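# Feed timber through the roller machine, rack it, stop

## Task

Push the timber length all the way through the powered roller feed, then set it so it rests in both hooks of the rack next to the outfeed, and leave the feed switched off at the end. Pressing green starts the feed, which keeps running until red is pressed; a blue lamp on the machine lights once a length is almost through and remains lit.

## Robot and tools

Robots: three identical i2rt Big YAM arms, arm1, arm2 and arm3. Each has six joints, a right hand (index, middle, ring and thumb, four hinges each, sixteen independent motors) and a wrist camera (arm1_cam_wrist, arm2_cam_wrist, arm3_cam_wrist) on a mast on the palm side, aimed at the index knuckle. Fixed room cameras: cam_button, cam_end, cam_infeed, cam_line, cam_mouth, cam_over, cam_side. The hand reaches about 1.06 m from the joint1 axis.

Frames: a single scene frame, origin on the floor, +z up, metres. Feet (base_link), position then quaternion wxyz; each foot faces its own +x: arm1 (-0.149, 0.602, 0.817), (0.720, 0, 0, -0.694); arm2 (1.178, -2.054, 0.718), (0.604, -0.004, 0.001, 0.797); arm3 (1.334, 0.618, 0.764), (0.692, 0.005, 0.005, -0.722). Hand-point axes: +z along straight fingers toward the tips, +x across the palm away from the thumb, +y out of the palm face (palm surface at y = -0.062, back at y = -0.12). Fingertips reach about z = +0.12 when straight. The wrist mast sticks out at x 0.05 to 0.10, z -0.16 to -0.11, up to y = +0.06 and can collide.

move: arguments arm1, arm2, arm3 (a separate object per robot; a robot left out receives nothing new) and cameras (list of names, or ["all"]; [] for none). Inside a robot's object:
- joints: absolute targets by name. joint1_rad -2.879..2.879 (yaw about the foot, + counter-clockwise from above, 0 along the foot's +x); joint2_rad 0..3.141 (shoulder, 0 upper arm back and level, + lifts then forward); joint3_rad 0..3.019 (elbow, 0 folded, + opens); joint4_rad -1.692..1.57 (hand pitch, + fingers up); joint5_rad -1.57..1.57 (sideways, + to arm's right); joint6_rad -2.094..2.094 (roll, + clockwise seen from behind). All radians. Hand keys hand_index_mcp ... hand_thumb_ipl, each -1..1, a proportion between the hinge's two stops; moving toward -1 curls the finger toward the palm. Straight values: _mcp +0.75, _abd 0.00, _pip +0.58, _dip +0.70; thumb: hand_thumb_cmc +0.71 (toward -1 swings the thumb in front of the palm), hand_thumb_axl +0.68 (rotates the thumb about itself), hand_thumb_mcp +0.23, hand_thumb_ipl +0.17 (bend). hand_current_limit -1..1 caps all motor currents (0 mA at -1 up to 550 mA at +1); hand_speed -0.96..1 sets finger speed as (n+1)/2 of 8.5 rad/s. Start values: speed -0.6, limit +0.4. Omitted keys keep their goal, so a grip stays.
- target: seven numbers [x, y, z, qw, qx, qy, qz], an absolute hand pose in the scene frame (metres), written like the printed hand line. The hand travels in a straight line from its hand_target pose. When target is given, joints may contain only hand keys.
- speed: top speed of that path, 0.002..0.5 m/s (default 0.25); only allowed with target. Rotation is capped at twice that in rad/s.
- min_time_s: 0.1..8 s, the shortest duration for this robot's arm-joint motions; goes with joints.
All motions in one call begin together; all hand paths finish together, paced by the slowest. Paths ignore obstacles and other arms. Hands lag, drift and can overshoot speed near full stretch, often landing a centimetre or more off. A move with no action returns full state and images.

wait: seconds (0..10) and optional cameras; commands nothing, the scene keeps running.

zoom_image: camera (one from the newest images) and region [x0, y0, x1, y1] in that image's pixels, origin top-left, at most 504 by 504.

finished_scene: scene (integer); closes the scene irreversibly, so the goal must hold without the robots.

Reading results: per robot, joint_positions (hand hinges on their -1..1 scale, plus the two settings), Joint velocities (rad/s, arm joints only; "within noise" means still), joint torques (N m, + toward larger angle; joints 3 and 4 wrap at ±28), hand and hand_target poses, joint_status and hand_status words: done, off_target (resting away, maybe still pushing), time_out (joint keeps pushing to a nearby target; send its current position to relax it), not_followed (a safety check withheld targets, e.g. "pose unreachable" or "joint command not followed"), limit_stop_at_motor_heat. on_its_own lists uncommanded behaviour; "held at" is a target, not a reading. hand_state gives per motor: moving, goal, blocked (pressing short of goal), overload. <motor>_current_ma is current (+ pushes toward -1); hand_goal_<motor> is the written goal. The "move" line summarises each moved robot; "pictures" gives image order; "as last shown" marks robots not commanded whose lines repeat old values. A MOTOR HOT line warns of heating; OVER-TEMPERATURE FAULT means that arm went limp for a while.

Cautions: never let two robots squeeze each other, including one hand closing on another's fingers. Avoid hard hits on fixed or heavy objects, knocking things out of the work area, dropping the timber or releasing it while moving. Arms do not stop on contact and keep pushing, which heats motors; finger motors at 495 mA or more for 5 s shut off for 10 s. Long stretched holds also heat joints. A brief push may disturb loose objects. Feed machine: green button starts, red stops, blue lamp means the timber is almost through.

Each tool is called after "Request:" as name(argument=value, ...) on one line, values as JSON.

## Session

Request:
move()

Scene clock: 0.00 s.
Joint torques (N m): no reading
Heat: arm1: hottest joint1_rad 39 °C; arm2: hottest joint4_rad 32 °C; arm3: hottest joint2_rad 32 °C.
Joint velocities: within noise
arm1.joint_positions: joint1_rad=+0.679 joint2_rad=+0.616 joint3_rad=+1.460 joint4_rad=-1.289 joint5_rad=-0.058 joint6_rad=+1.211 hand_index_mcp=+0.753 hand_index_abd=+0.000 hand_index_pip=+0.577 hand_index_dip=+0.696 hand_middle_mcp=+0.753 hand_middle_abd=+0.000 hand_middle_pip=+0.577 hand_middle_dip=+0.696 hand_ring_mcp=+0.753 hand_ring_abd=+0.000 hand_ring_pip=+0.577 hand_ring_dip=+0.696 hand_thumb_cmc=+0.714 hand_thumb_axl=+0.677 hand_thumb_mcp=+0.226 hand_thumb_ipl=+0.168 hand_current_limit=+0.400 hand_speed=-0.600
arm1.joint_status: not commanded
arm1.hand_state: goal,goal,goal,goal,goal,goal,goal,goal,goal,goal,goal,goal,goal,goal,goal,goal
arm1.index_mcp_current_ma: 0
arm1.index_abd_current_ma: 0
arm1.index_pip_current_ma: 0
arm1.index_dip_current_ma: 0
arm1.middle_mcp_current_ma: 0
arm1.middle_abd_current_ma: 0
arm1.middle_pip_current_ma: 0
arm1.middle_dip_current_ma: 0
arm1.ring_mcp_current_ma: 0
arm1.ring_abd_current_ma: 0
arm1.ring_pip_current_ma: 0
arm1.ring_dip_current_ma: 0
arm1.thumb_cmc_current_ma: 0
arm1.thumb_axl_current_ma: 0
arm1.thumb_mcp_current_ma: 0
arm1.thumb_ipl_current_ma: 0
arm1.hand_goal_index_mcp: 0.754
arm1.hand_goal_index_abd: 0.000
arm1.hand_goal_index_pip: 0.576
arm1.hand_goal_index_dip: 0.696
arm1.hand_goal_middle_mcp: 0.754
arm1.hand_goal_middle_abd: 0.000
arm1.hand_goal_middle_pip: 0.576
arm1.hand_goal_middle_dip: 0.696
arm1.hand_goal_ring_mcp: 0.754
arm1.hand_goal_ring_abd: 0.000
arm1.hand_goal_ring_pip: 0.576
arm1.hand_goal_ring_dip: 0.696
arm1.hand_goal_thumb_cmc: 0.714
arm1.hand_goal_thumb_axl: 0.678
arm1.hand_goal_thumb_mcp: 0.226
arm1.hand_goal_thumb_ipl: 0.168
arm1.hand: x=-0.0515 y=+0.3715 z=+1.4064 quat_wxyz=(+0.284, +0.824, -0.192, +0.452) (m; scene frame)
arm1.hand_target: x=-0.0540 y=+0.3745 z=+1.4194 quat_wxyz=(+0.291, +0.816, -0.189, +0.462) (m; scene frame)
arm1.hand_status: not commanded
arm2.joint_positions: joint1_rad=-0.553 joint2_rad=+0.575 joint3_rad=+1.372 joint4_rad=-1.277 joint5_rad=+0.116 joint6_rad=+1.045 hand_index_mcp=+0.753 hand_index_abd=+0.000 hand_index_pip=+0.577 hand_index_dip=+0.696 hand_middle_mcp=+0.753 hand_middle_abd=+0.000 hand_middle_pip=+0.577 hand_middle_dip=+0.696 hand_ring_mcp=+0.753 hand_ring_abd=+0.000 hand_ring_pip=+0.577 hand_ring_dip=+0.696 hand_thumb_cmc=+0.714 hand_thumb_axl=+0.677 hand_thumb_mcp=+0.226 hand_thumb_ipl=+0.168 hand_current_limit=+0.400 hand_speed=-0.600
arm2.joint_status: not commanded
arm2.hand_state: goal,goal,goal,goal,goal,goal,goal,goal,goal,goal,goal,goal,goal,goal,goal,goal
arm2.index_mcp_current_ma: 0
arm2.index_abd_current_ma: 0
arm2.index_pip_current_ma: 0
arm2.index_dip_current_ma: 0
arm2.middle_mcp_current_ma: 0
arm2.middle_abd_current_ma: 0
arm2.middle_pip_current_ma: 0
arm2.middle_dip_current_ma: 0
arm2.ring_mcp_current_ma: 0
arm2.ring_abd_current_ma: 0
arm2.ring_pip_current_ma: 0
arm2.ring_dip_current_ma: 0
arm2.thumb_cmc_current_ma: 0
arm2.thumb_axl_current_ma: 0
arm2.thumb_mcp_current_ma: 0
arm2.thumb_ipl_current_ma: 0
arm2.hand_goal_index_mcp: 0.754
arm2.hand_goal_index_abd: 0.000
arm2.hand_goal_index_pip: 0.576
arm2.hand_goal_index_dip: 0.696
arm2.hand_goal_middle_mcp: 0.754
arm2.hand_goal_middle_abd: 0.000
arm2.hand_goal_middle_pip: 0.576
arm2.hand_goal_middle_dip: 0.696
arm2.hand_goal_ring_mcp: 0.754
arm2.hand_goal_ring_abd: 0.000
arm2.hand_goal_ring_pip: 0.576
arm2.hand_goal_ring_dip: 0.696
arm2.hand_goal_thumb_cmc: 0.714
arm2.hand_goal_thumb_axl: 0.678
arm2.hand_goal_thumb_mcp: 0.226
arm2.hand_goal_thumb_ipl: 0.168
arm2.hand: x=+1.3381 y=-1.8596 z=+1.2959 quat_wxyz=(-0.144, +0.548, +0.656, +0.499) (m; scene frame)
arm2.hand_target: x=+1.3370 y=-1.8631 z=+1.3060 quat_wxyz=(-0.148, +0.544, +0.651, +0.508) (m; scene frame)
arm2.hand_status: not commanded
arm3.joint_positions: joint1_rad=-0.340 joint2_rad=+0.632 joint3_rad=+1.315 joint4_rad=-1.149 joint5_rad=-0.096 joint6_rad=+1.102 hand_index_mcp=+0.753 hand_index_abd=+0.000 hand_index_pip=+0.577 hand_index_dip=+0.696 hand_middle_mcp=+0.753 hand_middle_abd=+0.000 hand_middle_pip=+0.577 hand_middle_dip=+0.696 hand_ring_mcp=+0.753 hand_ring_abd=+0.000 hand_ring_pip=+0.577 hand_ring_dip=+0.696 hand_thumb_cmc=+0.714 hand_thumb_axl=+0.677 hand_thumb_mcp=+0.226 hand_thumb_ipl=+0.168 hand_current_limit=+0.400 hand_speed=-0.600
arm3.joint_status: not commanded
arm3.hand_state: goal,goal,goal,goal,goal,goal,goal,goal,goal,goal,goal,goal,goal,goal,goal,overload
arm3.index_mcp_current_ma: 0
arm3.index_abd_current_ma: 0
arm3.index_pip_current_ma: 0
arm3.index_dip_current_ma: 0
arm3.middle_mcp_current_ma: 0
arm3.middle_abd_current_ma: 0
arm3.middle_pip_current_ma: 0
arm3.middle_dip_current_ma: 0
arm3.ring_mcp_current_ma: 0
arm3.ring_abd_current_ma: 0
arm3.ring_pip_current_ma: 0
arm3.ring_dip_current_ma: 0
arm3.thumb_cmc_current_ma: 0
arm3.thumb_axl_current_ma: 0
arm3.thumb_mcp_current_ma: 0
arm3.thumb_ipl_current_ma: 0
arm3.hand_goal_index_mcp: 0.754
arm3.hand_goal_index_abd: 0.000
arm3.hand_goal_index_pip: 0.576
arm3.hand_goal_index_dip: 0.696
arm3.hand_goal_middle_mcp: 0.754
arm3.hand_goal_middle_abd: 0.000
arm3.hand_goal_middle_pip: 0.576
arm3.hand_goal_middle_dip: 0.696
arm3.hand_goal_ring_mcp: 0.754
arm3.hand_goal_ring_abd: 0.000
arm3.hand_goal_ring_pip: 0.576
arm3.hand_goal_ring_dip: 0.696
arm3.hand_goal_thumb_cmc: 0.714
arm3.hand_goal_thumb_axl: 0.678
arm3.hand_goal_thumb_mcp: 0.226
arm3.hand_goal_thumb_ipl: 0.168
arm3.hand: x=+1.1612 y=+0.3677 z=+1.3118 quat_wxyz=(+0.471, +0.647, -0.558, +0.219) (m; scene frame)
arm3.hand_target: x=+1.1623 y=+0.3702 z=+1.3263 quat_wxyz=(+0.484, +0.641, -0.552, +0.223) (m; scene frame)
arm3.hand_status: not commanded
pictures: arm1_cam_wrist, arm2_cam_wrist, arm3_cam_wrist, cam_button, cam_end, cam_infeed, cam_line, cam_mouth, cam_over, cam_side

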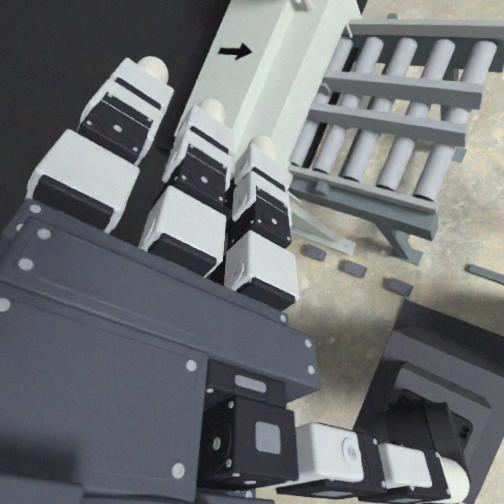

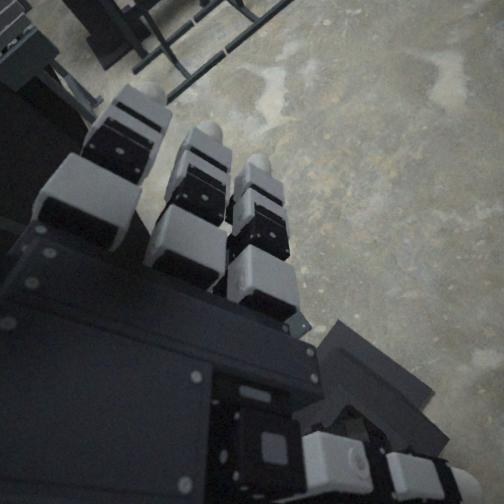

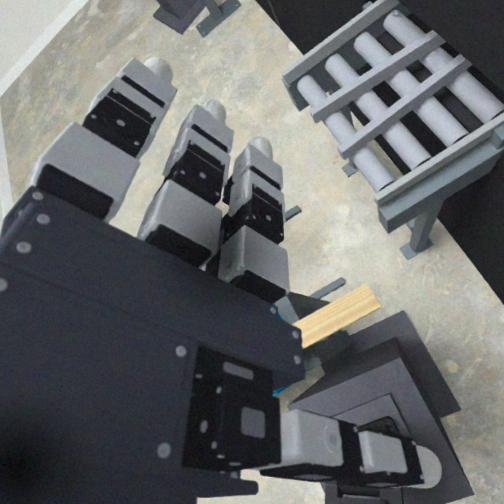

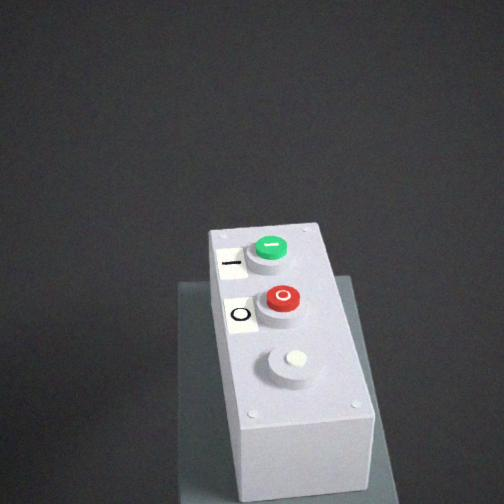

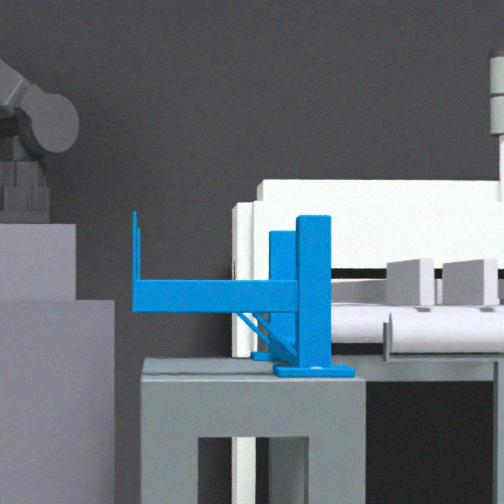

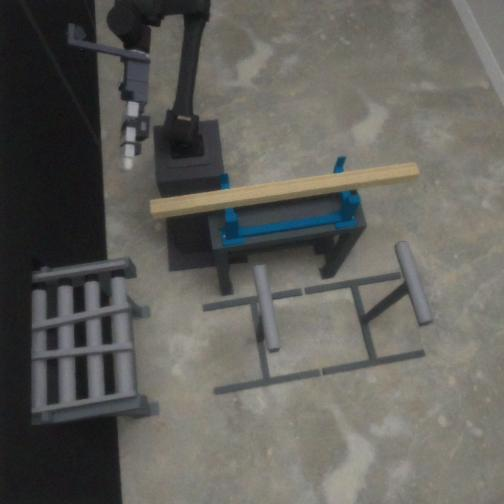

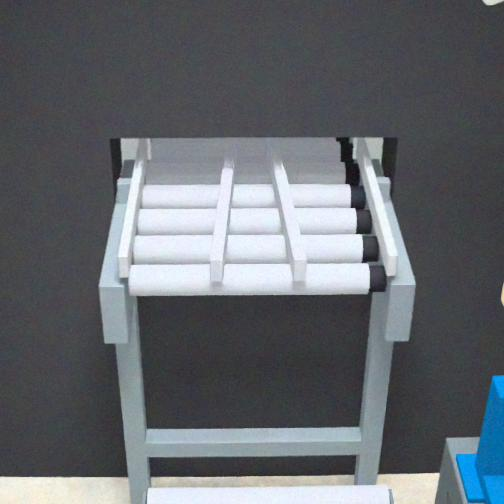

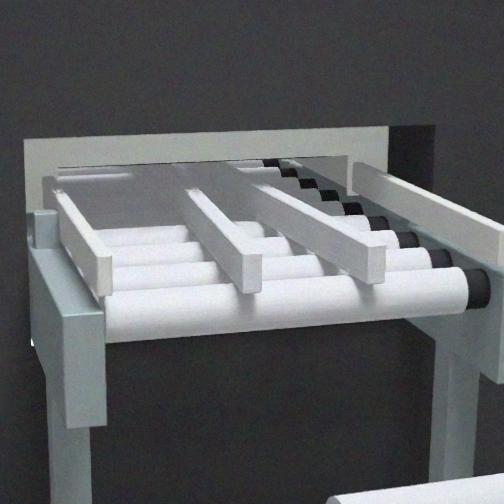

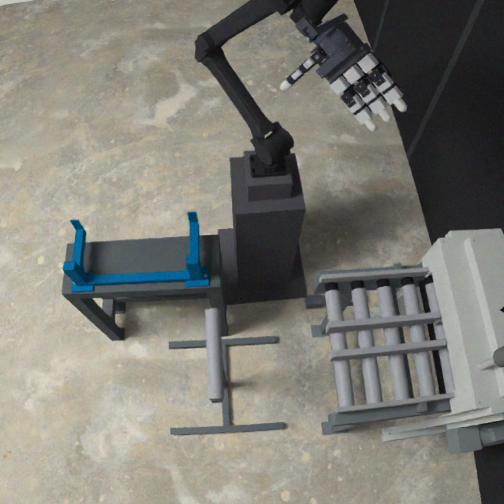

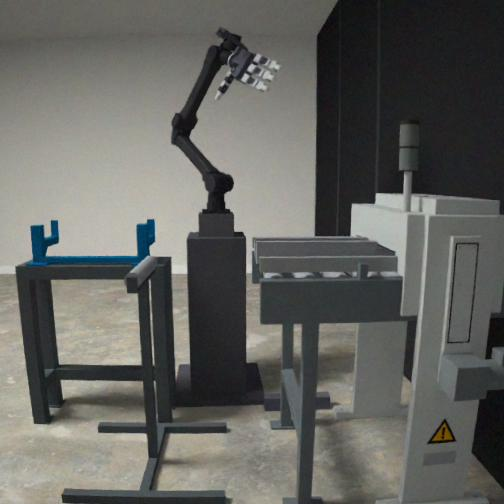

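Request:
zoom_image(camera="cam_infeed", region=[140, 140, 440, 360])

Request:
zoom_image(camera="cam_side", region=[240, 100, 504, 364])

Request:
zoom_image(camera="cam_over", region=[300, 230, 504, 434])

Request:
zoom_image(camera="cam_over", region=[40, 200, 300, 460])

Request:
zoom_image(camera="cam_button", region=[180, 200, 400, 420])

Request:
zoom_image(camera="cam_line", region=[90, 120, 430, 330])

Scaled by 1.680.

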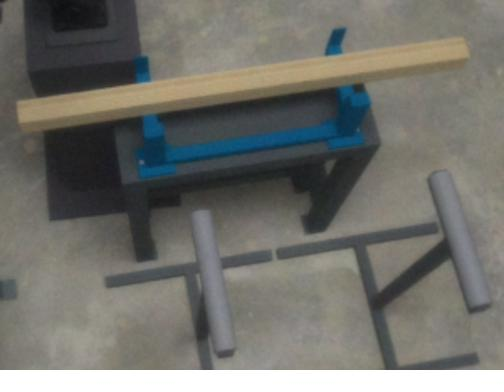

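Scaled by 1.909.

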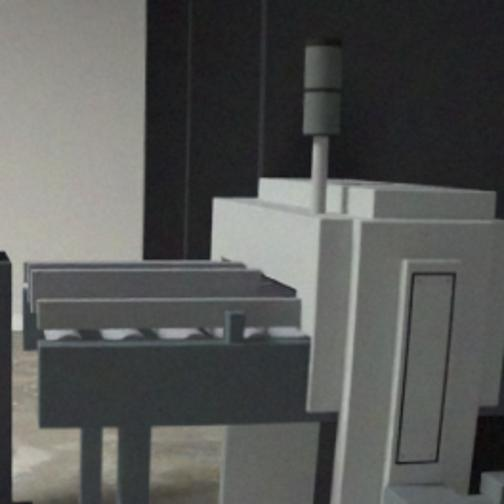

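Scaled by 2.471.

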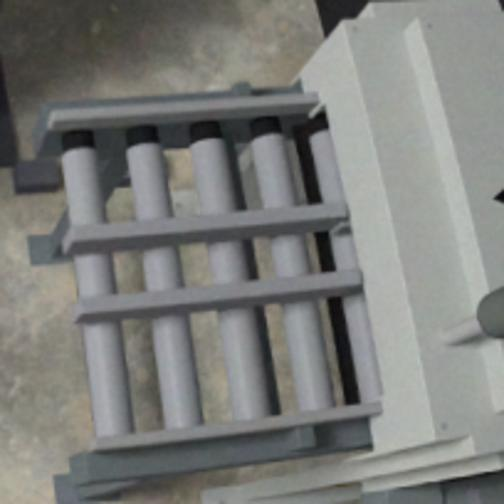

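Scaled by 1.938.

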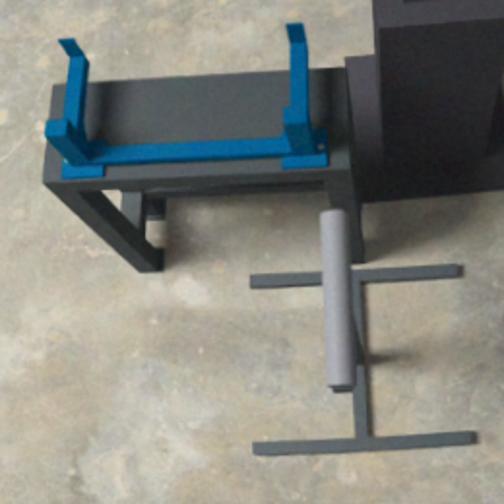

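Scaled by 2.291.

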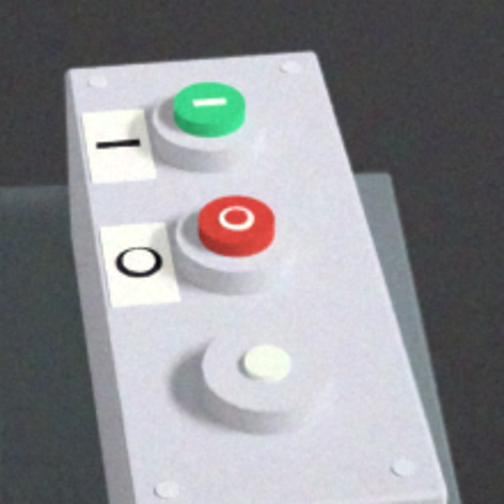

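Scaled by 1.482.

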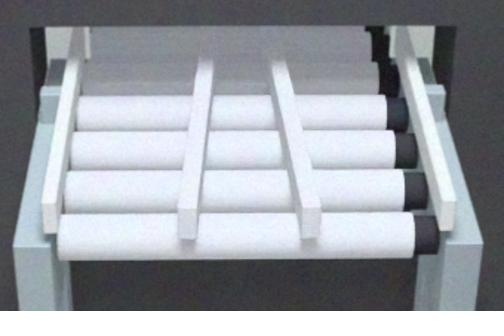

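Request:
move(arm2={"target": [0.85, -1.7, 1.1, 0, -0.399, 0.917, 0], "speed": 0.25}, arm3={"target": [1.6, 0.3, 1.15, 0, 1, 0, 0], "speed": 0.25}, cameras=["arm2_cam_wrist", "arm3_cam_wrist", "cam_button", "cam_infeed"])

Scene clock: 162.60 s.
Joint torques (N m): arm1=[-0.32 0.15 9.99 2.35 0.03 -0.05] | arm2=[5.89 -0.67 15.91 0.8 -0.48 -0.74] | arm3=[1.32 -9.29 11.41 -0.31 0.02 -0.16]
Heat: arm1: hottest joint1_rad 37 °C; arm2: hottest joint3_rad 31 °C; arm3: hottest joint3_rad 38 °C.
move: arm2 off_target; arm3 off_target
Joint velocities: within noise
arm1: as last shown
arm1.joint_positions: joint1_rad=+0.679 joint2_rad=+0.616 joint3_rad=+1.460 joint4_rad=-1.289 joint5_rad=-0.058 joint6_rad=+1.211 hand_index_mcp=+0.754 hand_index_abd=+0.001 hand_index_pip=+0.577 hand_index_dip=+0.696 hand_middle_mcp=+0.754 hand_middle_abd=+0.001 hand_middle_pip=+0.577 hand_middle_dip=+0.696 hand_ring_mcp=+0.754 hand_ring_abd=+0.001 hand_ring_pip=+0.577 hand_ring_dip=+0.696 hand_thumb_cmc=+0.714 hand_thumb_axl=+0.677 hand_thumb_mcp=+0.226 hand_thumb_ipl=+0.168 hand_current_limit=+0.400 hand_speed=-0.600
arm2.joint_positions: joint1_rad=+0.464 joint2_rad=+1.201 joint3_rad=+1.487 joint4_rad=-1.694 joint5_rad=+0.041 joint6_rad=+0.044 hand_index_mcp=+0.756 hand_index_abd=+0.000 hand_index_pip=+0.577 hand_index_dip=+0.696 hand_middle_mcp=+0.756 hand_middle_abd=+0.000 hand_middle_pip=+0.577 hand_middle_dip=+0.696 hand_ring_mcp=+0.756 hand_ring_abd=+0.000 hand_ring_pip=+0.577 hand_ring_dip=+0.696 hand_thumb_cmc=+0.717 hand_thumb_axl=+0.677 hand_thumb_mcp=+0.223 hand_thumb_ipl=+0.168 hand_current_limit=+0.400 hand_speed=-0.600
arm2.joint_status: not commanded
arm2.hand_state: goal,goal,goal,goal,goal,goal,goal,goal,goal,goal,goal,goal,goal,goal,goal,goal
arm2.index_mcp_current_ma: 1
arm2.index_abd_current_ma: 0
arm2.index_pip_current_ma: 0
arm2.index_dip_current_ma: 0
arm2.middle_mcp_current_ma: 1
arm2.middle_abd_current_ma: 0
arm2.middle_pip_current_ma: 0
arm2.middle_dip_current_ma: 0
arm2.ring_mcp_current_ma: 0
arm2.ring_abd_current_ma: 0
arm2.ring_pip_current_ma: 0
arm2.ring_dip_current_ma: 0
arm2.thumb_cmc_current_ma: 1
arm2.thumb_axl_current_ma: 0
arm2.thumb_mcp_current_ma: -1
arm2.thumb_ipl_current_ma: 0
arm2.hand_goal_index_mcp: 0.754
arm2.hand_goal_index_abd: 0.000
arm2.hand_goal_index_pip: 0.576
arm2.hand_goal_index_dip: 0.696
arm2.hand_goal_middle_mcp: 0.754
arm2.hand_goal_middle_abd: 0.000
arm2.hand_goal_middle_pip: 0.576
arm2.hand_goal_middle_dip: 0.696
arm2.hand_goal_ring_mcp: 0.754
arm2.hand_goal_ring_abd: 0.000
arm2.hand_goal_ring_pip: 0.576
arm2.hand_goal_ring_dip: 0.696
arm2.hand_goal_thumb_cmc: 0.714
arm2.hand_goal_thumb_axl: 0.678
arm2.hand_goal_thumb_mcp: 0.226
arm2.hand_goal_thumb_ipl: 0.168
arm2.hand: x=+0.9063 y=-1.7049 z=+1.1013 quat_wxyz=(-0.010, -0.338, +0.938, +0.079) (m; scene frame)
arm2.hand_target: x=+0.8576 y=-1.7014 z=+1.0997 quat_wxyz=(-0.016, -0.394, +0.917, +0.068) (m; scene frame)
arm2.hand_status: off_target (0.057 m and 11.8 deg from the pose sent, 0.550 m and 134.9 deg at the start; a joint's target at an end of its range on 49 of 163 steps)
arm3.joint_positions: joint1_rad=+0.957 joint2_rad=+1.227 joint3_rad=+1.485 joint4_rad=-1.696 joint5_rad=+0.051 joint6_rad=+0.938 hand_index_mcp=+0.755 hand_index_abd=+0.001 hand_index_pip=+0.577 hand_index_dip=+0.696 hand_middle_mcp=+0.756 hand_middle_abd=+0.001 hand_middle_pip=+0.577 hand_middle_dip=+0.696 hand_ring_mcp=+0.755 hand_ring_abd=+0.001 hand_ring_pip=+0.577 hand_ring_dip=+0.696 hand_thumb_cmc=+0.717 hand_thumb_axl=+0.677 hand_thumb_mcp=+0.224 hand_thumb_ipl=+0.168 hand_current_limit=+0.400 hand_speed=-0.600
arm3.joint_status: not commanded
arm3.hand_state: goal,goal,goal,goal,goal,goal,goal,goal,goal,goal,goal,goal,goal,goal,goal,overload
arm3.index_mcp_current_ma: 3
arm3.index_abd_current_ma: 1
arm3.index_pip_current_ma: 1
arm3.index_dip_current_ma: 0
arm3.middle_mcp_current_ma: 3
arm3.middle_abd_current_ma: 1
arm3.middle_pip_current_ma: 1
arm3.middle_dip_current_ma: 0
arm3.ring_mcp_current_ma: 3
arm3.ring_abd_current_ma: 1
arm3.ring_pip_current_ma: 1
arm3.ring_dip_current_ma: 0
arm3.thumb_cmc_current_ma: 5
arm3.thumb_axl_current_ma: -1
arm3.thumb_mcp_current_ma: -6
arm3.thumb_ipl_current_ma: 0
arm3.hand_goal_index_mcp: 0.754
arm3.hand_goal_index_abd: 0.000
arm3.hand_goal_index_pip: 0.576
arm3.hand_goal_index_dip: 0.696
arm3.hand_goal_middle_mcp: 0.754
arm3.hand_goal_middle_abd: 0.000
arm3.hand_goal_middle_pip: 0.576
arm3.hand_goal_middle_dip: 0.696
arm3.hand_goal_ring_mcp: 0.754
arm3.hand_goal_ring_abd: 0.000
arm3.hand_goal_ring_pip: 0.576
arm3.hand_goal_ring_dip: 0.696
arm3.hand_goal_thumb_cmc: 0.714
arm3.hand_goal_thumb_axl: 0.678
arm3.hand_goal_thumb_mcp: 0.226
arm3.hand_goal_thumb_ipl: 0.168
arm3.hand: x=+1.5881 y=+0.3012 z=+1.1302 quat_wxyz=(+0.053, +0.998, -0.014, +0.038) (m; scene frame)
arm3.hand_target: x=+1.5967 y=+0.2986 z=+1.1470 quat_wxyz=(+0.061, +0.997, -0.003, +0.050) (m; scene frame)
arm3.hand_status: off_target (0.023 m and 7.6 deg from the pose sent, 0.473 m and 99.4 deg at the start; a joint's target at an end of its range on 66 of 163 steps)
pictures: arm2_cam_wrist, arm3_cam_wrist, cam_button, cam_infeed
camera_calibration:
arm2_cam_wrist: T_world_to_cam=[[0.239568, 0.961016, 0.138039, 1.30091], [0.744916, -0.273128, 0.608688, -1.855], [0.622662, -0.0429945, -0.781309, 0.35186], [0, 0, 0, 1]] pos_world=[0.851075, -1.74172, 1.22445]
arm3_cam_wrist: T_world_to_cam=[[-0.785735, -0.618234, -0.0201743, 1.4913], [-0.483183, 0.593077, 0.644045, -0.185954], [-0.386205, 0.515796, -0.764722, 1.44231], [0, 0, 0, 1]] pos_world=[1.63894, 0.288319, 1.25281]

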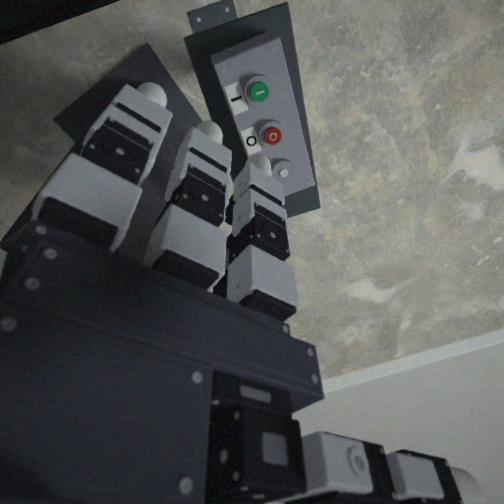

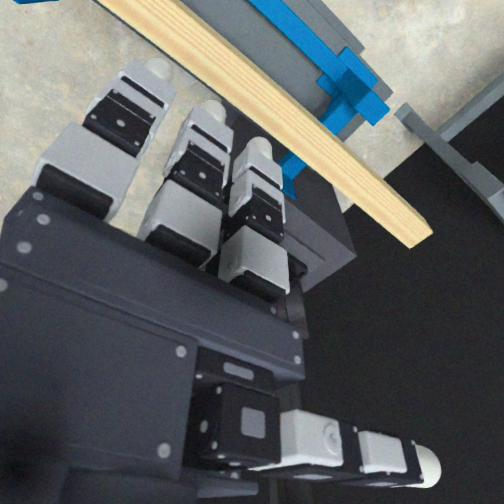

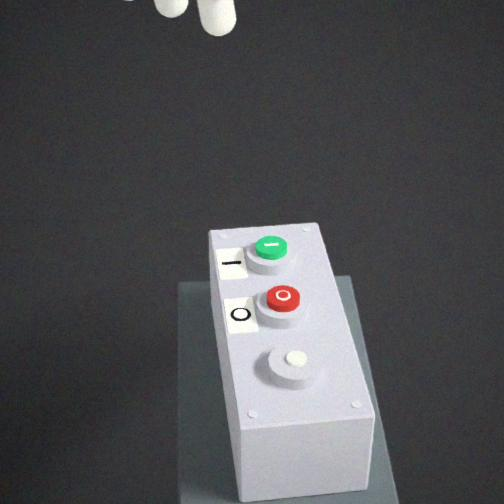

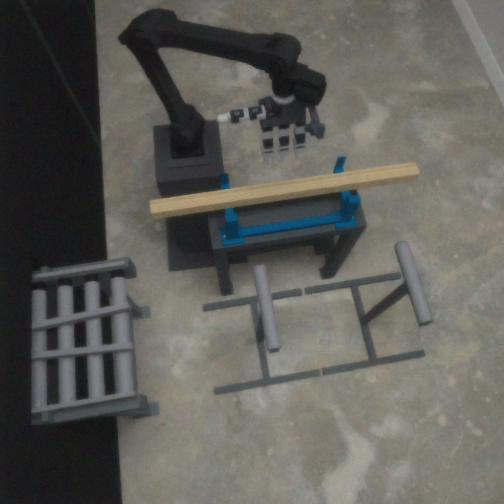

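Request:
move(arm2={"target": [0.893, -1.650, 0.985, 0, -0.2756, 0.9613, 0], "speed": 0.2, "joints": {"hand_middle_mcp": -0.2, "hand_middle_pip": -0.6, "hand_middle_dip": 0.2, "hand_ring_mcp": -0.2, "hand_ring_pip": -0.6, "hand_ring_dip": 0.2, "hand_current_limit": 0.8}}, cameras=["arm2_cam_wrist", "cam_button"])

Scene clock: 193.30 s.
Joint torques (N m): arm1=[-0.38 0.09 10.02 2.37 0.01 -0.04] | arm2=[3.66 -6.3 8.42 1.85 -0.03 -0.33] | arm3=[1.26 -9.17 11.41 -0.29 0.02 -0.14]
Heat: arm1: hottest joint1_rad 37 °C; arm2: hottest joint3_rad 38 °C; arm3: hottest joint3_rad 37 °C.
move: arm2 off_target
Joint velocities: within noise
arm1, arm3: as last shown
arm2.joint_positions: joint1_rad=+0.377 joint2_rad=+1.351 joint3_rad=+1.415 joint4_rad=-1.598 joint5_rad=+0.004 joint6_rad=+0.149 hand_index_mcp=+0.755 hand_index_abd=+0.000 hand_index_pip=+0.577 hand_index_dip=+0.696 hand_middle_mcp=-0.178 hand_middle_abd=+0.000 hand_middle_pip=-0.595 hand_middle_dip=+0.203 hand_ring_mcp=-0.178 hand_ring_abd=+0.000 hand_ring_pip=-0.595 hand_ring_dip=+0.203 hand_thumb_cmc=+0.717 hand_thumb_axl=+0.677 hand_thumb_mcp=+0.223 hand_thumb_ipl=+0.168 hand_current_limit=+0.800 hand_speed=-0.600
arm2.joint_status: hand_middle_mcp off_target (ended at -0.178, target -0.200); hand_ring_mcp off_target (ended at -0.178, target -0.200); the others done
arm2.hand_state: goal,goal,goal,goal,blocked,goal,goal,goal,blocked,goal,goal,goal,goal,goal,goal,goal
arm2.index_mcp_current_ma: 0
arm2.index_abd_current_ma: 0
arm2.index_pip_current_ma: 0
arm2.index_dip_current_ma: 0
arm2.middle_mcp_current_ma: 23
arm2.middle_abd_current_ma: 0
arm2.middle_pip_current_ma: 2
arm2.middle_dip_current_ma: 1
arm2.ring_mcp_current_ma: 23
arm2.ring_abd_current_ma: 0
arm2.ring_pip_current_ma: 2
arm2.ring_dip_current_ma: 1
arm2.thumb_cmc_current_ma: 1
arm2.thumb_axl_current_ma: 0
arm2.thumb_mcp_current_ma: -1
arm2.thumb_ipl_current_ma: 0
arm2.hand_goal_index_mcp: 0.754
arm2.hand_goal_index_abd: 0.000
arm2.hand_goal_index_pip: 0.576
arm2.hand_goal_index_dip: 0.696
arm2.hand_goal_middle_mcp: -0.200
arm2.hand_goal_middle_abd: 0.000
arm2.hand_goal_middle_pip: -0.600
arm2.hand_goal_middle_dip: 0.200
arm2.hand_goal_ring_mcp: -0.200
arm2.hand_goal_ring_abd: 0.000
arm2.hand_goal_ring_pip: -0.600
arm2.hand_goal_ring_dip: 0.200
arm2.hand_goal_thumb_cmc: 0.714
arm2.hand_goal_thumb_axl: 0.678
arm2.hand_goal_thumb_mcp: 0.226
arm2.hand_goal_thumb_ipl: 0.168
arm2.hand: x=+0.9162 y=-1.6506 z=+1.0095 quat_wxyz=(-0.003, -0.248, +0.969, +0.014) (m; scene frame)
arm2.hand_target: x=+0.8945 y=-1.6512 z=+0.9818 quat_wxyz=(+0.002, -0.275, +0.961, -0.005) (m; scene frame)
arm2.hand_status: off_target (0.034 m and 3.7 deg from the pose sent, 0.129 m and 11.9 deg at the start)
pictures: arm2_cam_wrist, cam_button
camera_calibration:
arm2_cam_wrist: T_world_to_cam=[[0.413693, 0.90971, 0.0358663, 1.11795], [0.659606, -0.326646, 0.676922, -1.87075], [0.627518, -0.25638, -0.735181, -0.126904], [0, 0, 0, 1]] pos_world=[0.851102, -1.66062, 1.13295]

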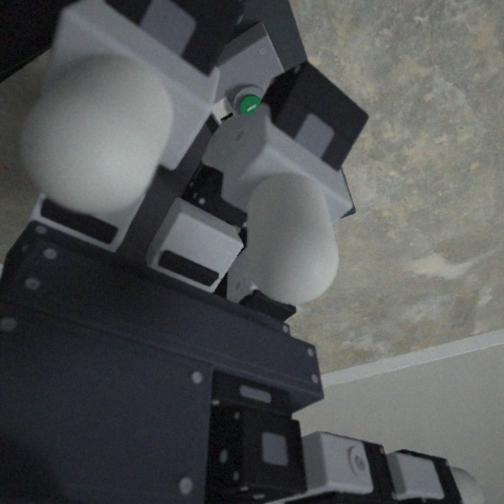

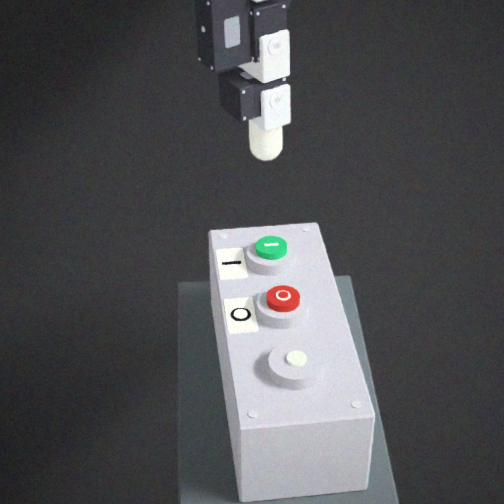

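Request:
move(arm2={"target": [0.893, -1.648, 0.950, 0, -0.2756, 0.9613, 0], "speed": 0.1}, cameras=["arm2_cam_wrist", "cam_button"])

Scene clock: 207.97 s.
Joint torques (N m): arm1=[-0.38 0.03 10 2.35 0.03 -0.03] | arm2=[3.37 -6.3 7.79 1.55 0.02 -0.56] | arm3=[1.38 -9.35 11.38 -0.29 0.02 -0.13]
Heat: arm1: hottest joint1_rad 37 °C; arm2: hottest joint3_rad 36 °C; arm3: hottest joint3_rad 37 °C.
move: arm2 off_target
Joint velocities: within noise
arm1, arm3: as last shown
arm2.joint_positions: joint1_rad=+0.377 joint2_rad=+1.348 joint3_rad=+1.340 joint4_rad=-1.495 joint5_rad=+0.004 joint6_rad=+0.168 hand_index_mcp=+0.755 hand_index_abd=+0.000 hand_index_pip=+0.577 hand_index_dip=+0.696 hand_middle_mcp=-0.179 hand_middle_abd=+0.000 hand_middle_pip=-0.595 hand_middle_dip=+0.203 hand_ring_mcp=-0.179 hand_ring_abd=+0.000 hand_ring_pip=-0.595 hand_ring_dip=+0.203 hand_thumb_cmc=+0.717 hand_thumb_axl=+0.677 hand_thumb_mcp=+0.223 hand_thumb_ipl=+0.168 hand_current_limit=+0.800 hand_speed=-0.600
arm2.joint_status: not commanded
arm2.hand_state: goal,goal,goal,goal,blocked,goal,goal,goal,blocked,goal,goal,goal,goal,goal,goal,goal
arm2.index_mcp_current_ma: 0
arm2.index_abd_current_ma: 0
arm2.index_pip_current_ma: 0
arm2.index_dip_current_ma: 0
arm2.middle_mcp_current_ma: 22
arm2.middle_abd_current_ma: 0
arm2.middle_pip_current_ma: 2
arm2.middle_dip_current_ma: 1
arm2.ring_mcp_current_ma: 22
arm2.ring_abd_current_ma: 0
arm2.ring_pip_current_ma: 2
arm2.ring_dip_current_ma: 1
arm2.thumb_cmc_current_ma: 1
arm2.thumb_axl_current_ma: 0
arm2.thumb_mcp_current_ma: -1
arm2.thumb_ipl_current_ma: 0
arm2.hand_goal_index_mcp: 0.754
arm2.hand_goal_index_abd: 0.000
arm2.hand_goal_index_pip: 0.576
arm2.hand_goal_index_dip: 0.696
arm2.hand_goal_middle_mcp: -0.200
arm2.hand_goal_middle_abd: 0.000
arm2.hand_goal_middle_pip: -0.600
arm2.hand_goal_middle_dip: 0.200
arm2.hand_goal_ring_mcp: -0.200
arm2.hand_goal_ring_abd: 0.000
arm2.hand_goal_ring_pip: -0.600
arm2.hand_goal_ring_dip: 0.200
arm2.hand_goal_thumb_cmc: 0.714
arm2.hand_goal_thumb_axl: 0.678
arm2.hand_goal_thumb_mcp: 0.226
arm2.hand_goal_thumb_ipl: 0.168
arm2.hand: x=+0.9137 y=-1.6448 z=+0.9847 quat_wxyz=(-0.010, -0.239, +0.971, +0.028) (m; scene frame)
arm2.hand_target: x=+0.8953 y=-1.6502 z=+0.9514 quat_wxyz=(+0.000, -0.275, +0.961, +0.001) (m; scene frame)
arm2.hand_status: off_target (0.041 m and 5.5 deg from the pose sent, 0.064 m and 3.7 deg at the start)
pictures: arm2_cam_wrist, cam_button
camera_calibration:
arm2_cam_wrist: T_world_to_cam=[[0.431152, 0.900923, 0.0494456, 1.07081], [0.666253, -0.354844, 0.655891, -1.88213], [0.608453, -0.249846, -0.753234, -0.0960852], [0, 0, 0, 1]] pos_world=[0.850754, -1.65659, 1.10915]

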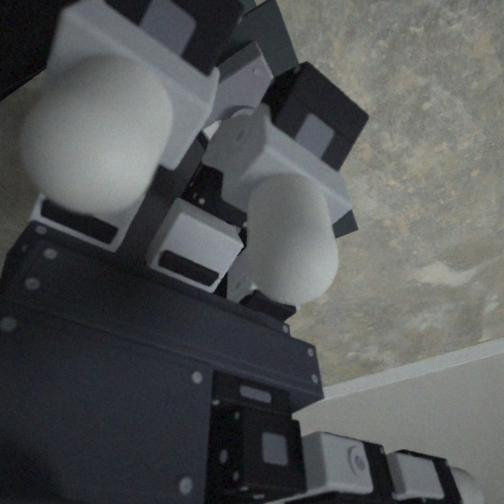

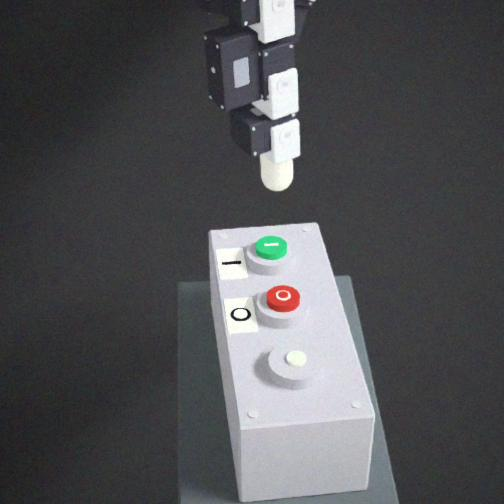

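Request:
move(arm2={"target": [0.883, -1.654, 0.915, 0, -0.2756, 0.9613, 0], "speed": 0.1}, cameras=["cam_button"])

Scene clock: 220.33 s.
Joint torques (N m): arm1=[-0.26 0.09 9.99 2.32 0.02 -0.04] | arm2=[5.71 -6.24 7.95 1.55 0.07 -0.49] | arm3=[1.44 -9.29 11.38 -0.31 0.03 -0.15]
Heat: arm1: hottest joint1_rad 37 °C; arm2: hottest joint3_rad 35 °C; arm3: hottest joint3_rad 37 °C.
move: arm2 off_target
Joint velocities: within noise
arm1, arm3: as last shown
arm2.joint_positions: joint1_rad=+0.378 joint2_rad=+1.363 joint3_rad=+1.260 joint4_rad=-1.406 joint5_rad=+0.004 joint6_rad=+0.189 hand_index_mcp=+0.755 hand_index_abd=+0.000 hand_index_pip=+0.577 hand_index_dip=+0.696 hand_middle_mcp=-0.179 hand_middle_abd=+0.000 hand_middle_pip=-0.595 hand_middle_dip=+0.203 hand_ring_mcp=-0.179 hand_ring_abd=+0.000 hand_ring_pip=-0.595 hand_ring_dip=+0.203 hand_thumb_cmc=+0.717 hand_thumb_axl=+0.677 hand_thumb_mcp=+0.223 hand_thumb_ipl=+0.168 hand_current_limit=+0.800 hand_speed=-0.600
arm2.joint_status: not commanded
arm2.hand_state: goal,goal,goal,goal,blocked,goal,goal,goal,blocked,goal,goal,goal,goal,goal,goal,goal
arm2.index_mcp_current_ma: 0
arm2.index_abd_current_ma: 0
arm2.index_pip_current_ma: 0
arm2.index_dip_current_ma: 0
arm2.middle_mcp_current_ma: 21
arm2.middle_abd_current_ma: 0
arm2.middle_pip_current_ma: 2
arm2.middle_dip_current_ma: 1
arm2.ring_mcp_current_ma: 21
arm2.ring_abd_current_ma: 0
arm2.ring_pip_current_ma: 2
arm2.ring_dip_current_ma: 1
arm2.thumb_cmc_current_ma: 1
arm2.thumb_axl_current_ma: 0
arm2.thumb_mcp_current_ma: -1
arm2.thumb_ipl_current_ma: 0
arm2.hand_goal_index_mcp: 0.754
arm2.hand_goal_index_abd: 0.000
arm2.hand_goal_index_pip: 0.576
arm2.hand_goal_index_dip: 0.696
arm2.hand_goal_middle_mcp: -0.200
arm2.hand_goal_middle_abd: 0.000
arm2.hand_goal_middle_pip: -0.600
arm2.hand_goal_middle_dip: 0.200
arm2.hand_goal_ring_mcp: -0.200
arm2.hand_goal_ring_abd: 0.000
arm2.hand_goal_ring_pip: -0.600
arm2.hand_goal_ring_dip: 0.200
arm2.hand_goal_thumb_cmc: 0.714
arm2.hand_goal_thumb_axl: 0.678
arm2.hand_goal_thumb_mcp: 0.226
arm2.hand_goal_thumb_ipl: 0.168
arm2.hand: x=+0.9137 y=-1.6431 z=+0.9480 quat_wxyz=(-0.009, -0.229, +0.973, +0.025) (m; scene frame)
arm2.hand_target: x=+0.8861 y=-1.6565 z=+0.9159 quat_wxyz=(+0.001, -0.275, +0.961, +0.000) (m; scene frame)
arm2.hand_status: off_target (0.046 m and 6.3 deg from the pose sent, 0.077 m and 5.5 deg at the start)
pictures: cam_button

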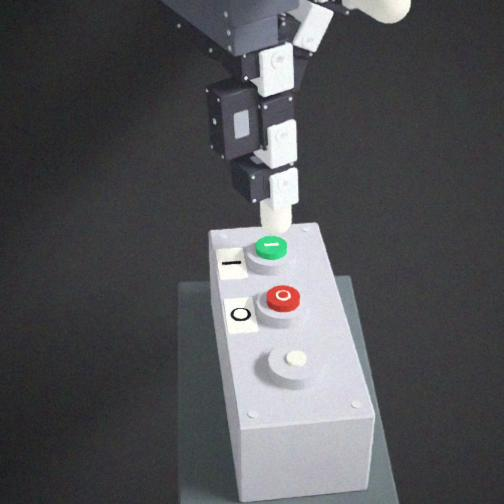

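Request:
move(arm2={"joints": {"joint1_rad": 0.45}}, cameras=["cam_button"])

Scene clock: 232.07 s.
Joint torques (N m): arm1=[-0.38 0.15 9.98 2.32 0.02 -0.05] | arm2=[6.77 -6.3 7.94 1.65 0.04 -0.66] | arm3=[1.38 -9.17 11.44 -0.27 0.03 -0.14]
Heat: arm1: hottest joint1_rad 37 °C; arm2: hottest joint3_rad 33 °C; arm3: hottest joint3_rad 37 °C.
move: arm2 time_out
Joint velocities: within noise
arm1, arm3: as last shown
arm2.joint_positions: joint1_rad=+0.383 joint2_rad=+1.363 joint3_rad=+1.259 joint4_rad=-1.406 joint5_rad=+0.004 joint6_rad=+0.203 hand_index_mcp=+0.755 hand_index_abd=+0.000 hand_index_pip=+0.577 hand_index_dip=+0.696 hand_middle_mcp=-0.179 hand_middle_abd=+0.000 hand_middle_pip=-0.595 hand_middle_dip=+0.203 hand_ring_mcp=-0.179 hand_ring_abd=+0.000 hand_ring_pip=-0.595 hand_ring_dip=+0.203 hand_thumb_cmc=+0.717 hand_thumb_axl=+0.677 hand_thumb_mcp=+0.223 hand_thumb_ipl=+0.168 hand_current_limit=+0.800 hand_speed=-0.600
arm2.joint_status: joint1_rad time_out (moved +0.005 of +0.072)
arm2.hand_state: goal,goal,goal,goal,blocked,goal,goal,goal,blocked,goal,goal,goal,goal,goal,goal,goal
arm2.index_mcp_current_ma: 0
arm2.index_abd_current_ma: 0
arm2.index_pip_current_ma: 0
arm2.index_dip_current_ma: 0
arm2.middle_mcp_current_ma: 21
arm2.middle_abd_current_ma: 0
arm2.middle_pip_current_ma: 2
arm2.middle_dip_current_ma: 1
arm2.ring_mcp_current_ma: 21
arm2.ring_abd_current_ma: 0
arm2.ring_pip_current_ma: 2
arm2.ring_dip_current_ma: 1
arm2.thumb_cmc_current_ma: 1
arm2.thumb_axl_current_ma: 0
arm2.thumb_mcp_current_ma: -1
arm2.thumb_ipl_current_ma: 0
arm2.hand_goal_index_mcp: 0.754
arm2.hand_goal_index_abd: 0.000
arm2.hand_goal_index_pip: 0.576
arm2.hand_goal_index_dip: 0.696
arm2.hand_goal_middle_mcp: -0.200
arm2.hand_goal_middle_abd: 0.000
arm2.hand_goal_middle_pip: -0.600
arm2.hand_goal_middle_dip: 0.200
arm2.hand_goal_ring_mcp: -0.200
arm2.hand_goal_ring_abd: 0.000
arm2.hand_goal_ring_pip: -0.600
arm2.hand_goal_ring_dip: 0.200
arm2.hand_goal_thumb_cmc: 0.714
arm2.hand_goal_thumb_axl: 0.678
arm2.hand_goal_thumb_mcp: 0.226
arm2.hand_goal_thumb_ipl: 0.168
arm2.on_its_own: joint1_rad reads +0.383 and still pushes toward +0.450 since a time_out; joint6_rad reads +0.203 and still pushes toward +0.147 since a time_out
arm2.hand: x=+0.9133 y=-1.6444 z=+0.9473 quat_wxyz=(-0.009, -0.225, +0.974, +0.025) (m; scene frame)
arm2.hand_target: x=+0.8791 y=-1.6621 z=+0.9155 quat_wxyz=(+0.001, -0.284, +0.959, +0.000) (m; scene frame)
arm2.hand_status: not commanded
pictures: cam_button

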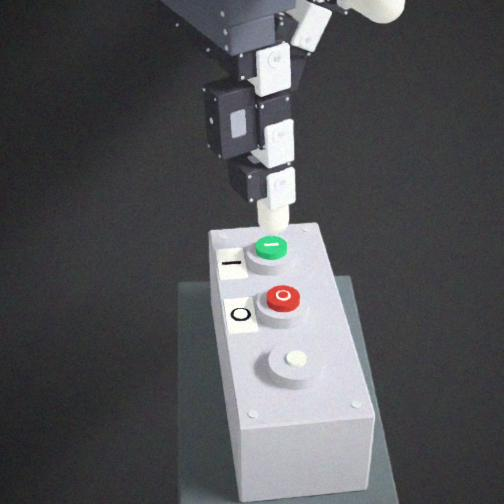

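Request:
move(arm2={"target": [0.990, -1.632, 0.99, 0, 0.3827, 0.9239, 0], "speed": 0.2}, cameras=["cam_button", "arm2_cam_wrist"])

Scene clock: 276.10 s.
Joint torques (N m): arm1=[-0.38 0.15 10 2.36 0.03 -0.03] | arm2=[0.15 -10.93 13.29 0.16 0.17 0.06] | arm3=[1.26 -9.11 11.41 -0.28 0.04 -0.14]
Heat: arm1: hottest joint1_rad 36 °C; arm2: hottest joint2_rad 31 °C; arm3: hottest joint3_rad 38 °C.
move: arm2 off_target
Joint velocities: within noise
arm1, arm3: as last shown
arm2.joint_positions: joint1_rad=+0.348 joint2_rad=+1.504 joint3_rad=+1.509 joint4_rad=-1.584 joint5_rad=-0.008 joint6_rad=+1.380 hand_index_mcp=+0.755 hand_index_abd=+0.000 hand_index_pip=+0.577 hand_index_dip=+0.696 hand_middle_mcp=-0.179 hand_middle_abd=+0.000 hand_middle_pip=-0.595 hand_middle_dip=+0.203 hand_ring_mcp=-0.179 hand_ring_abd=+0.000 hand_ring_pip=-0.595 hand_ring_dip=+0.203 hand_thumb_cmc=+0.716 hand_thumb_axl=+0.677 hand_thumb_mcp=+0.223 hand_thumb_ipl=+0.168 hand_current_limit=+0.800 hand_speed=-0.600
arm2.joint_status: not commanded
arm2.hand_state: goal,goal,goal,goal,blocked,goal,goal,goal,blocked,goal,goal,goal,goal,goal,goal,goal
arm2.index_mcp_current_ma: 0
arm2.index_abd_current_ma: 0
arm2.index_pip_current_ma: 0
arm2.index_dip_current_ma: 0
arm2.middle_mcp_current_ma: 21
arm2.middle_abd_current_ma: 0
arm2.middle_pip_current_ma: 2
arm2.middle_dip_current_ma: 1
arm2.ring_mcp_current_ma: 21
arm2.ring_abd_current_ma: 0
arm2.ring_pip_current_ma: 2
arm2.ring_dip_current_ma: 1
arm2.thumb_cmc_current_ma: 0
arm2.thumb_axl_current_ma: 0
arm2.thumb_mcp_current_ma: -1
arm2.thumb_ipl_current_ma: 0
arm2.hand_goal_index_mcp: 0.754
arm2.hand_goal_index_abd: 0.000
arm2.hand_goal_index_pip: 0.576
arm2.hand_goal_index_dip: 0.696
arm2.hand_goal_middle_mcp: -0.200
arm2.hand_goal_middle_abd: 0.000
arm2.hand_goal_middle_pip: -0.600
arm2.hand_goal_middle_dip: 0.200
arm2.hand_goal_ring_mcp: -0.200
arm2.hand_goal_ring_abd: 0.000
arm2.hand_goal_ring_pip: -0.600
arm2.hand_goal_ring_dip: 0.200
arm2.hand_goal_thumb_cmc: 0.714
arm2.hand_goal_thumb_axl: 0.678
arm2.hand_goal_thumb_mcp: 0.226
arm2.hand_goal_thumb_ipl: 0.168
arm2.hand: x=+0.9917 y=-1.6452 z=+0.9811 quat_wxyz=(+0.005, +0.370, +0.929, -0.007) (m; scene frame)
arm2.hand_target: x=+0.9876 y=-1.6333 z=+0.9900 quat_wxyz=(-0.003, +0.378, +0.926, -0.004) (m; scene frame)
arm2.hand_status: off_target (0.016 m and 1.9 deg from the pose sent, 0.089 m and 71.0 deg at the start)
pictures: arm2_cam_wrist, cam_button
camera_calibration:
arm2_cam_wrist: T_world_to_cam=[[0.993171, -0.11421, 0.0238267, -1.16449], [-0.0975777, -0.701195, 0.706261, -1.79369], [-0.0639549, -0.703762, -0.707551, -0.271217], [0, 0, 0, 1]] pos_world=[0.964164, -1.5816, 1.10266]

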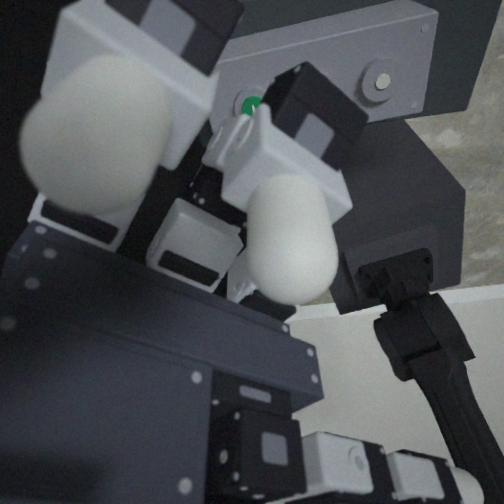

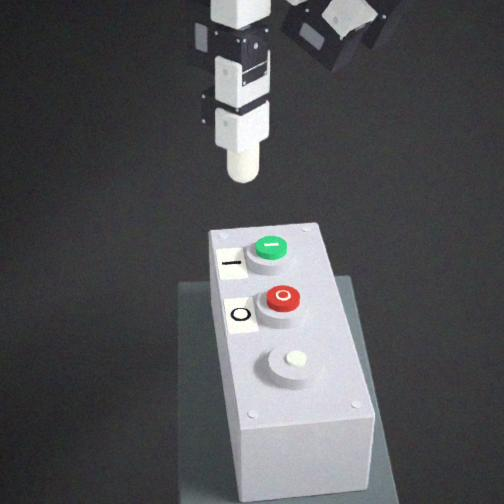

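Request:
move(arm2={"target": [0.988, -1.613, 0.95, 0, 0.3827, 0.9239, 0], "speed": 0.1}, cameras=["cam_button"])

Scene clock: 288.47 s.
Joint torques (N m): arm1=[-0.44 0.03 9.96 2.35 0.02 -0.05] | arm2=[0.03 -12.22 9.14 0.92 0.35 -0.08] | arm3=[1.38 -9.23 11.4 -0.29 0.03 -0.14]
Heat: arm1: hottest joint1_rad 36 °C; arm2: hottest joint3_rad 34 °C; arm3: hottest joint3_rad 38 °C.
move: arm2 off_target
Joint velocities: within noise
arm1, arm3: as last shown
arm2.joint_positions: joint1_rad=+0.326 joint2_rad=+1.557 joint3_rad=+1.509 joint4_rad=-1.506 joint5_rad=-0.004 joint6_rad=+1.381 hand_index_mcp=+0.755 hand_index_abd=+0.000 hand_index_pip=+0.577 hand_index_dip=+0.696 hand_middle_mcp=-0.179 hand_middle_abd=+0.000 hand_middle_pip=-0.595 hand_middle_dip=+0.203 hand_ring_mcp=-0.179 hand_ring_abd=+0.000 hand_ring_pip=-0.595 hand_ring_dip=+0.203 hand_thumb_cmc=+0.716 hand_thumb_axl=+0.677 hand_thumb_mcp=+0.223 hand_thumb_ipl=+0.168 hand_current_limit=+0.800 hand_speed=-0.600
arm2.joint_status: not commanded
arm2.hand_state: goal,goal,goal,goal,blocked,goal,goal,goal,blocked,goal,goal,goal,goal,goal,goal,goal
arm2.index_mcp_current_ma: 0
arm2.index_abd_current_ma: 0
arm2.index_pip_current_ma: 0
arm2.index_dip_current_ma: 0
arm2.middle_mcp_current_ma: 21
arm2.middle_abd_current_ma: 0
arm2.middle_pip_current_ma: 2
arm2.middle_dip_current_ma: 1
arm2.ring_mcp_current_ma: 21
arm2.ring_abd_current_ma: 0
arm2.ring_pip_current_ma: 2
arm2.ring_dip_current_ma: 1
arm2.thumb_cmc_current_ma: 0
arm2.thumb_axl_current_ma: 0
arm2.thumb_mcp_current_ma: -1
arm2.thumb_ipl_current_ma: 0
arm2.hand_goal_index_mcp: 0.754
arm2.hand_goal_index_abd: 0.000
arm2.hand_goal_index_pip: 0.576
arm2.hand_goal_index_dip: 0.696
arm2.hand_goal_middle_mcp: -0.200
arm2.hand_goal_middle_abd: 0.000
arm2.hand_goal_middle_pip: -0.600
arm2.hand_goal_middle_dip: 0.200
arm2.hand_goal_ring_mcp: -0.200
arm2.hand_goal_ring_abd: 0.000
arm2.hand_goal_ring_pip: -0.600
arm2.hand_goal_ring_dip: 0.200
arm2.hand_goal_thumb_cmc: 0.714
arm2.hand_goal_thumb_axl: 0.678
arm2.hand_goal_thumb_mcp: 0.226
arm2.hand_goal_thumb_ipl: 0.168
arm2.hand: x=+0.9867 y=-1.6198 z=+0.9585 quat_wxyz=(-0.004, +0.381, +0.925, +0.002) (m; scene frame)
arm2.hand_target: x=+0.9888 y=-1.6136 z=+0.9504 quat_wxyz=(-0.001, +0.383, +0.924, +0.000) (m; scene frame)
arm2.hand_status: off_target (0.011 m and 0.6 deg from the pose sent, 0.045 m and 1.9 deg at the start)
pictures: cam_button

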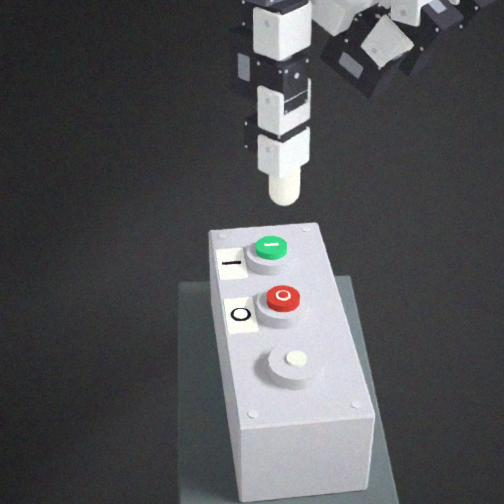

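Request:
move(arm2={"target": [0.989, -1.6215, 0.918, 0, 0.3827, 0.9239, 0], "speed": 0.06}, cameras=["cam_button", "cam_line"])

Scene clock: 298.70 s.
Joint torques (N m): arm1=[-0.21 0.09 10 2.32 0.03 -0.04] | arm2=[0.97 -12.81 7.84 1.16 0.33 -0.02] | arm3=[1.38 -9.17 11.38 -0.29 0.03 -0.13]
Heat: arm1: hottest joint1_rad 36 °C; arm2: hottest joint3_rad 34 °C; arm3: hottest joint3_rad 38 °C.
move: arm2 off_target
Joint velocities: within noise
arm1.joint_positions: joint1_rad=+0.679 joint2_rad=+0.616 joint3_rad=+1.460 joint4_rad=-1.289 joint5_rad=-0.058 joint6_rad=+1.211 hand_index_mcp=+0.754 hand_index_abd=+0.001 hand_index_pip=+0.577 hand_index_dip=+0.696 hand_middle_mcp=+0.754 hand_middle_abd=+0.001 hand_middle_pip=+0.577 hand_middle_dip=+0.696 hand_ring_mcp=+0.754 hand_ring_abd=+0.001 hand_ring_pip=+0.577 hand_ring_dip=+0.696 hand_thumb_cmc=+0.714 hand_thumb_axl=+0.677 hand_thumb_mcp=+0.226 hand_thumb_ipl=+0.168 hand_current_limit=+0.400 hand_speed=-0.600
arm1.joint_status: not commanded
arm1.hand_state: goal,goal,goal,goal,goal,goal,goal,goal,goal,goal,goal,goal,goal,goal,goal,goal
arm1.index_mcp_current_ma: 0
arm1.index_abd_current_ma: 0
arm1.index_pip_current_ma: 0
arm1.index_dip_current_ma: 0
arm1.middle_mcp_current_ma: 0
arm1.middle_abd_current_ma: 0
arm1.middle_pip_current_ma: 0
arm1.middle_dip_current_ma: 0
arm1.ring_mcp_current_ma: 0
arm1.ring_abd_current_ma: 0
arm1.ring_pip_current_ma: 0
arm1.ring_dip_current_ma: 0
arm1.thumb_cmc_current_ma: 0
arm1.thumb_axl_current_ma: 0
arm1.thumb_mcp_current_ma: 0
arm1.thumb_ipl_current_ma: 0
arm1.hand_goal_index_mcp: 0.754
arm1.hand_goal_index_abd: 0.000
arm1.hand_goal_index_pip: 0.576
arm1.hand_goal_index_dip: 0.696
arm1.hand_goal_middle_mcp: 0.754
arm1.hand_goal_middle_abd: 0.000
arm1.hand_goal_middle_pip: 0.576
arm1.hand_goal_middle_dip: 0.696
arm1.hand_goal_ring_mcp: 0.754
arm1.hand_goal_ring_abd: 0.000
arm1.hand_goal_ring_pip: 0.576
arm1.hand_goal_ring_dip: 0.696
arm1.hand_goal_thumb_cmc: 0.714
arm1.hand_goal_thumb_axl: 0.678
arm1.hand_goal_thumb_mcp: 0.226
arm1.hand_goal_thumb_ipl: 0.168
arm1.hand: x=-0.0515 y=+0.3715 z=+1.4064 quat_wxyz=(+0.284, +0.824, -0.192, +0.452) (m; scene frame)
arm1.hand_target: x=-0.0540 y=+0.3745 z=+1.4194 quat_wxyz=(+0.291, +0.816, -0.189, +0.462) (m; scene frame)
arm1.hand_status: not commanded
arm2.joint_positions: joint1_rad=+0.326 joint2_rad=+1.557 joint3_rad=+1.431 joint4_rad=-1.428 joint5_rad=-0.004 joint6_rad=+1.387 hand_index_mcp=+0.755 hand_index_abd=+0.002 hand_index_pip=+0.577 hand_index_dip=+0.696 hand_middle_mcp=-0.180 hand_middle_abd=+0.000 hand_middle_pip=-0.595 hand_middle_dip=+0.203 hand_ring_mcp=-0.179 hand_ring_abd=+0.000 hand_ring_pip=-0.595 hand_ring_dip=+0.203 hand_thumb_cmc=+0.716 hand_thumb_axl=+0.677 hand_thumb_mcp=+0.223 hand_thumb_ipl=+0.168 hand_current_limit=+0.800 hand_speed=-0.600
arm2.joint_status: not commanded
arm2.hand_state: goal,goal,goal,goal,blocked,goal,goal,goal,blocked,goal,goal,goal,goal,goal,goal,goal
arm2.index_mcp_current_ma: 0
arm2.index_abd_current_ma: 0
arm2.index_pip_current_ma: 0
arm2.index_dip_current_ma: 0
arm2.middle_mcp_current_ma: 21
arm2.middle_abd_current_ma: 0
arm2.middle_pip_current_ma: 2
arm2.middle_dip_current_ma: 1
arm2.ring_mcp_current_ma: 21
arm2.ring_abd_current_ma: 0
arm2.ring_pip_current_ma: 2
arm2.ring_dip_current_ma: 1
arm2.thumb_cmc_current_ma: 0
arm2.thumb_axl_current_ma: 0
arm2.thumb_mcp_current_ma: -1
arm2.thumb_ipl_current_ma: 0
arm2.hand_goal_index_mcp: 0.754
arm2.hand_goal_index_abd: 0.000
arm2.hand_goal_index_pip: 0.576
arm2.hand_goal_index_dip: 0.696
arm2.hand_goal_middle_mcp: -0.200
arm2.hand_goal_middle_abd: 0.000
arm2.hand_goal_middle_pip: -0.600
arm2.hand_goal_middle_dip: 0.200
arm2.hand_goal_ring_mcp: -0.200
arm2.hand_goal_ring_abd: 0.000
arm2.hand_goal_ring_pip: -0.600
arm2.hand_goal_ring_dip: 0.200
arm2.hand_goal_thumb_cmc: 0.714
arm2.hand_goal_thumb_axl: 0.678
arm2.hand_goal_thumb_mcp: 0.226
arm2.hand_goal_thumb_ipl: 0.168
arm2.hand: x=+0.9886 y=-1.6225 z=+0.9288 quat_wxyz=(-0.004, +0.384, +0.923, +0.002) (m; scene frame)
arm2.hand_target: x=+0.9894 y=-1.6224 z=+0.9184 quat_wxyz=(+0.000, +0.386, +0.923, +0.000) (m; scene frame)
arm2.hand_status: off_target (0.011 m and 0.6 deg from the pose sent, 0.041 m and 0.6 deg at the start)
arm3: as last shown
pictures: cam_button, cam_line

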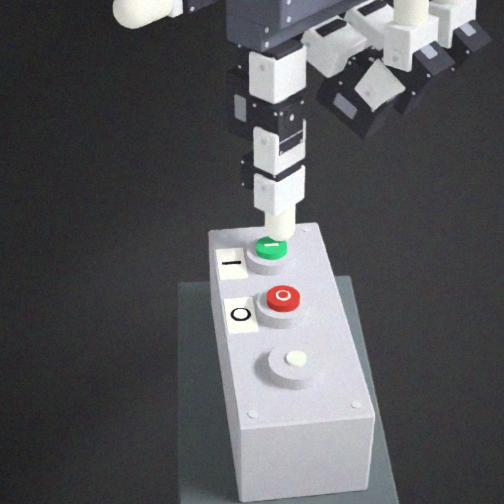

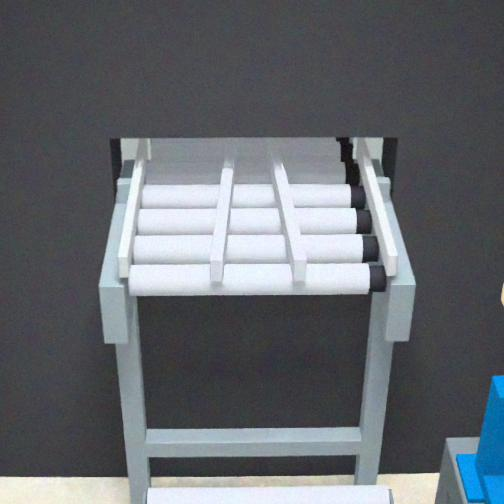

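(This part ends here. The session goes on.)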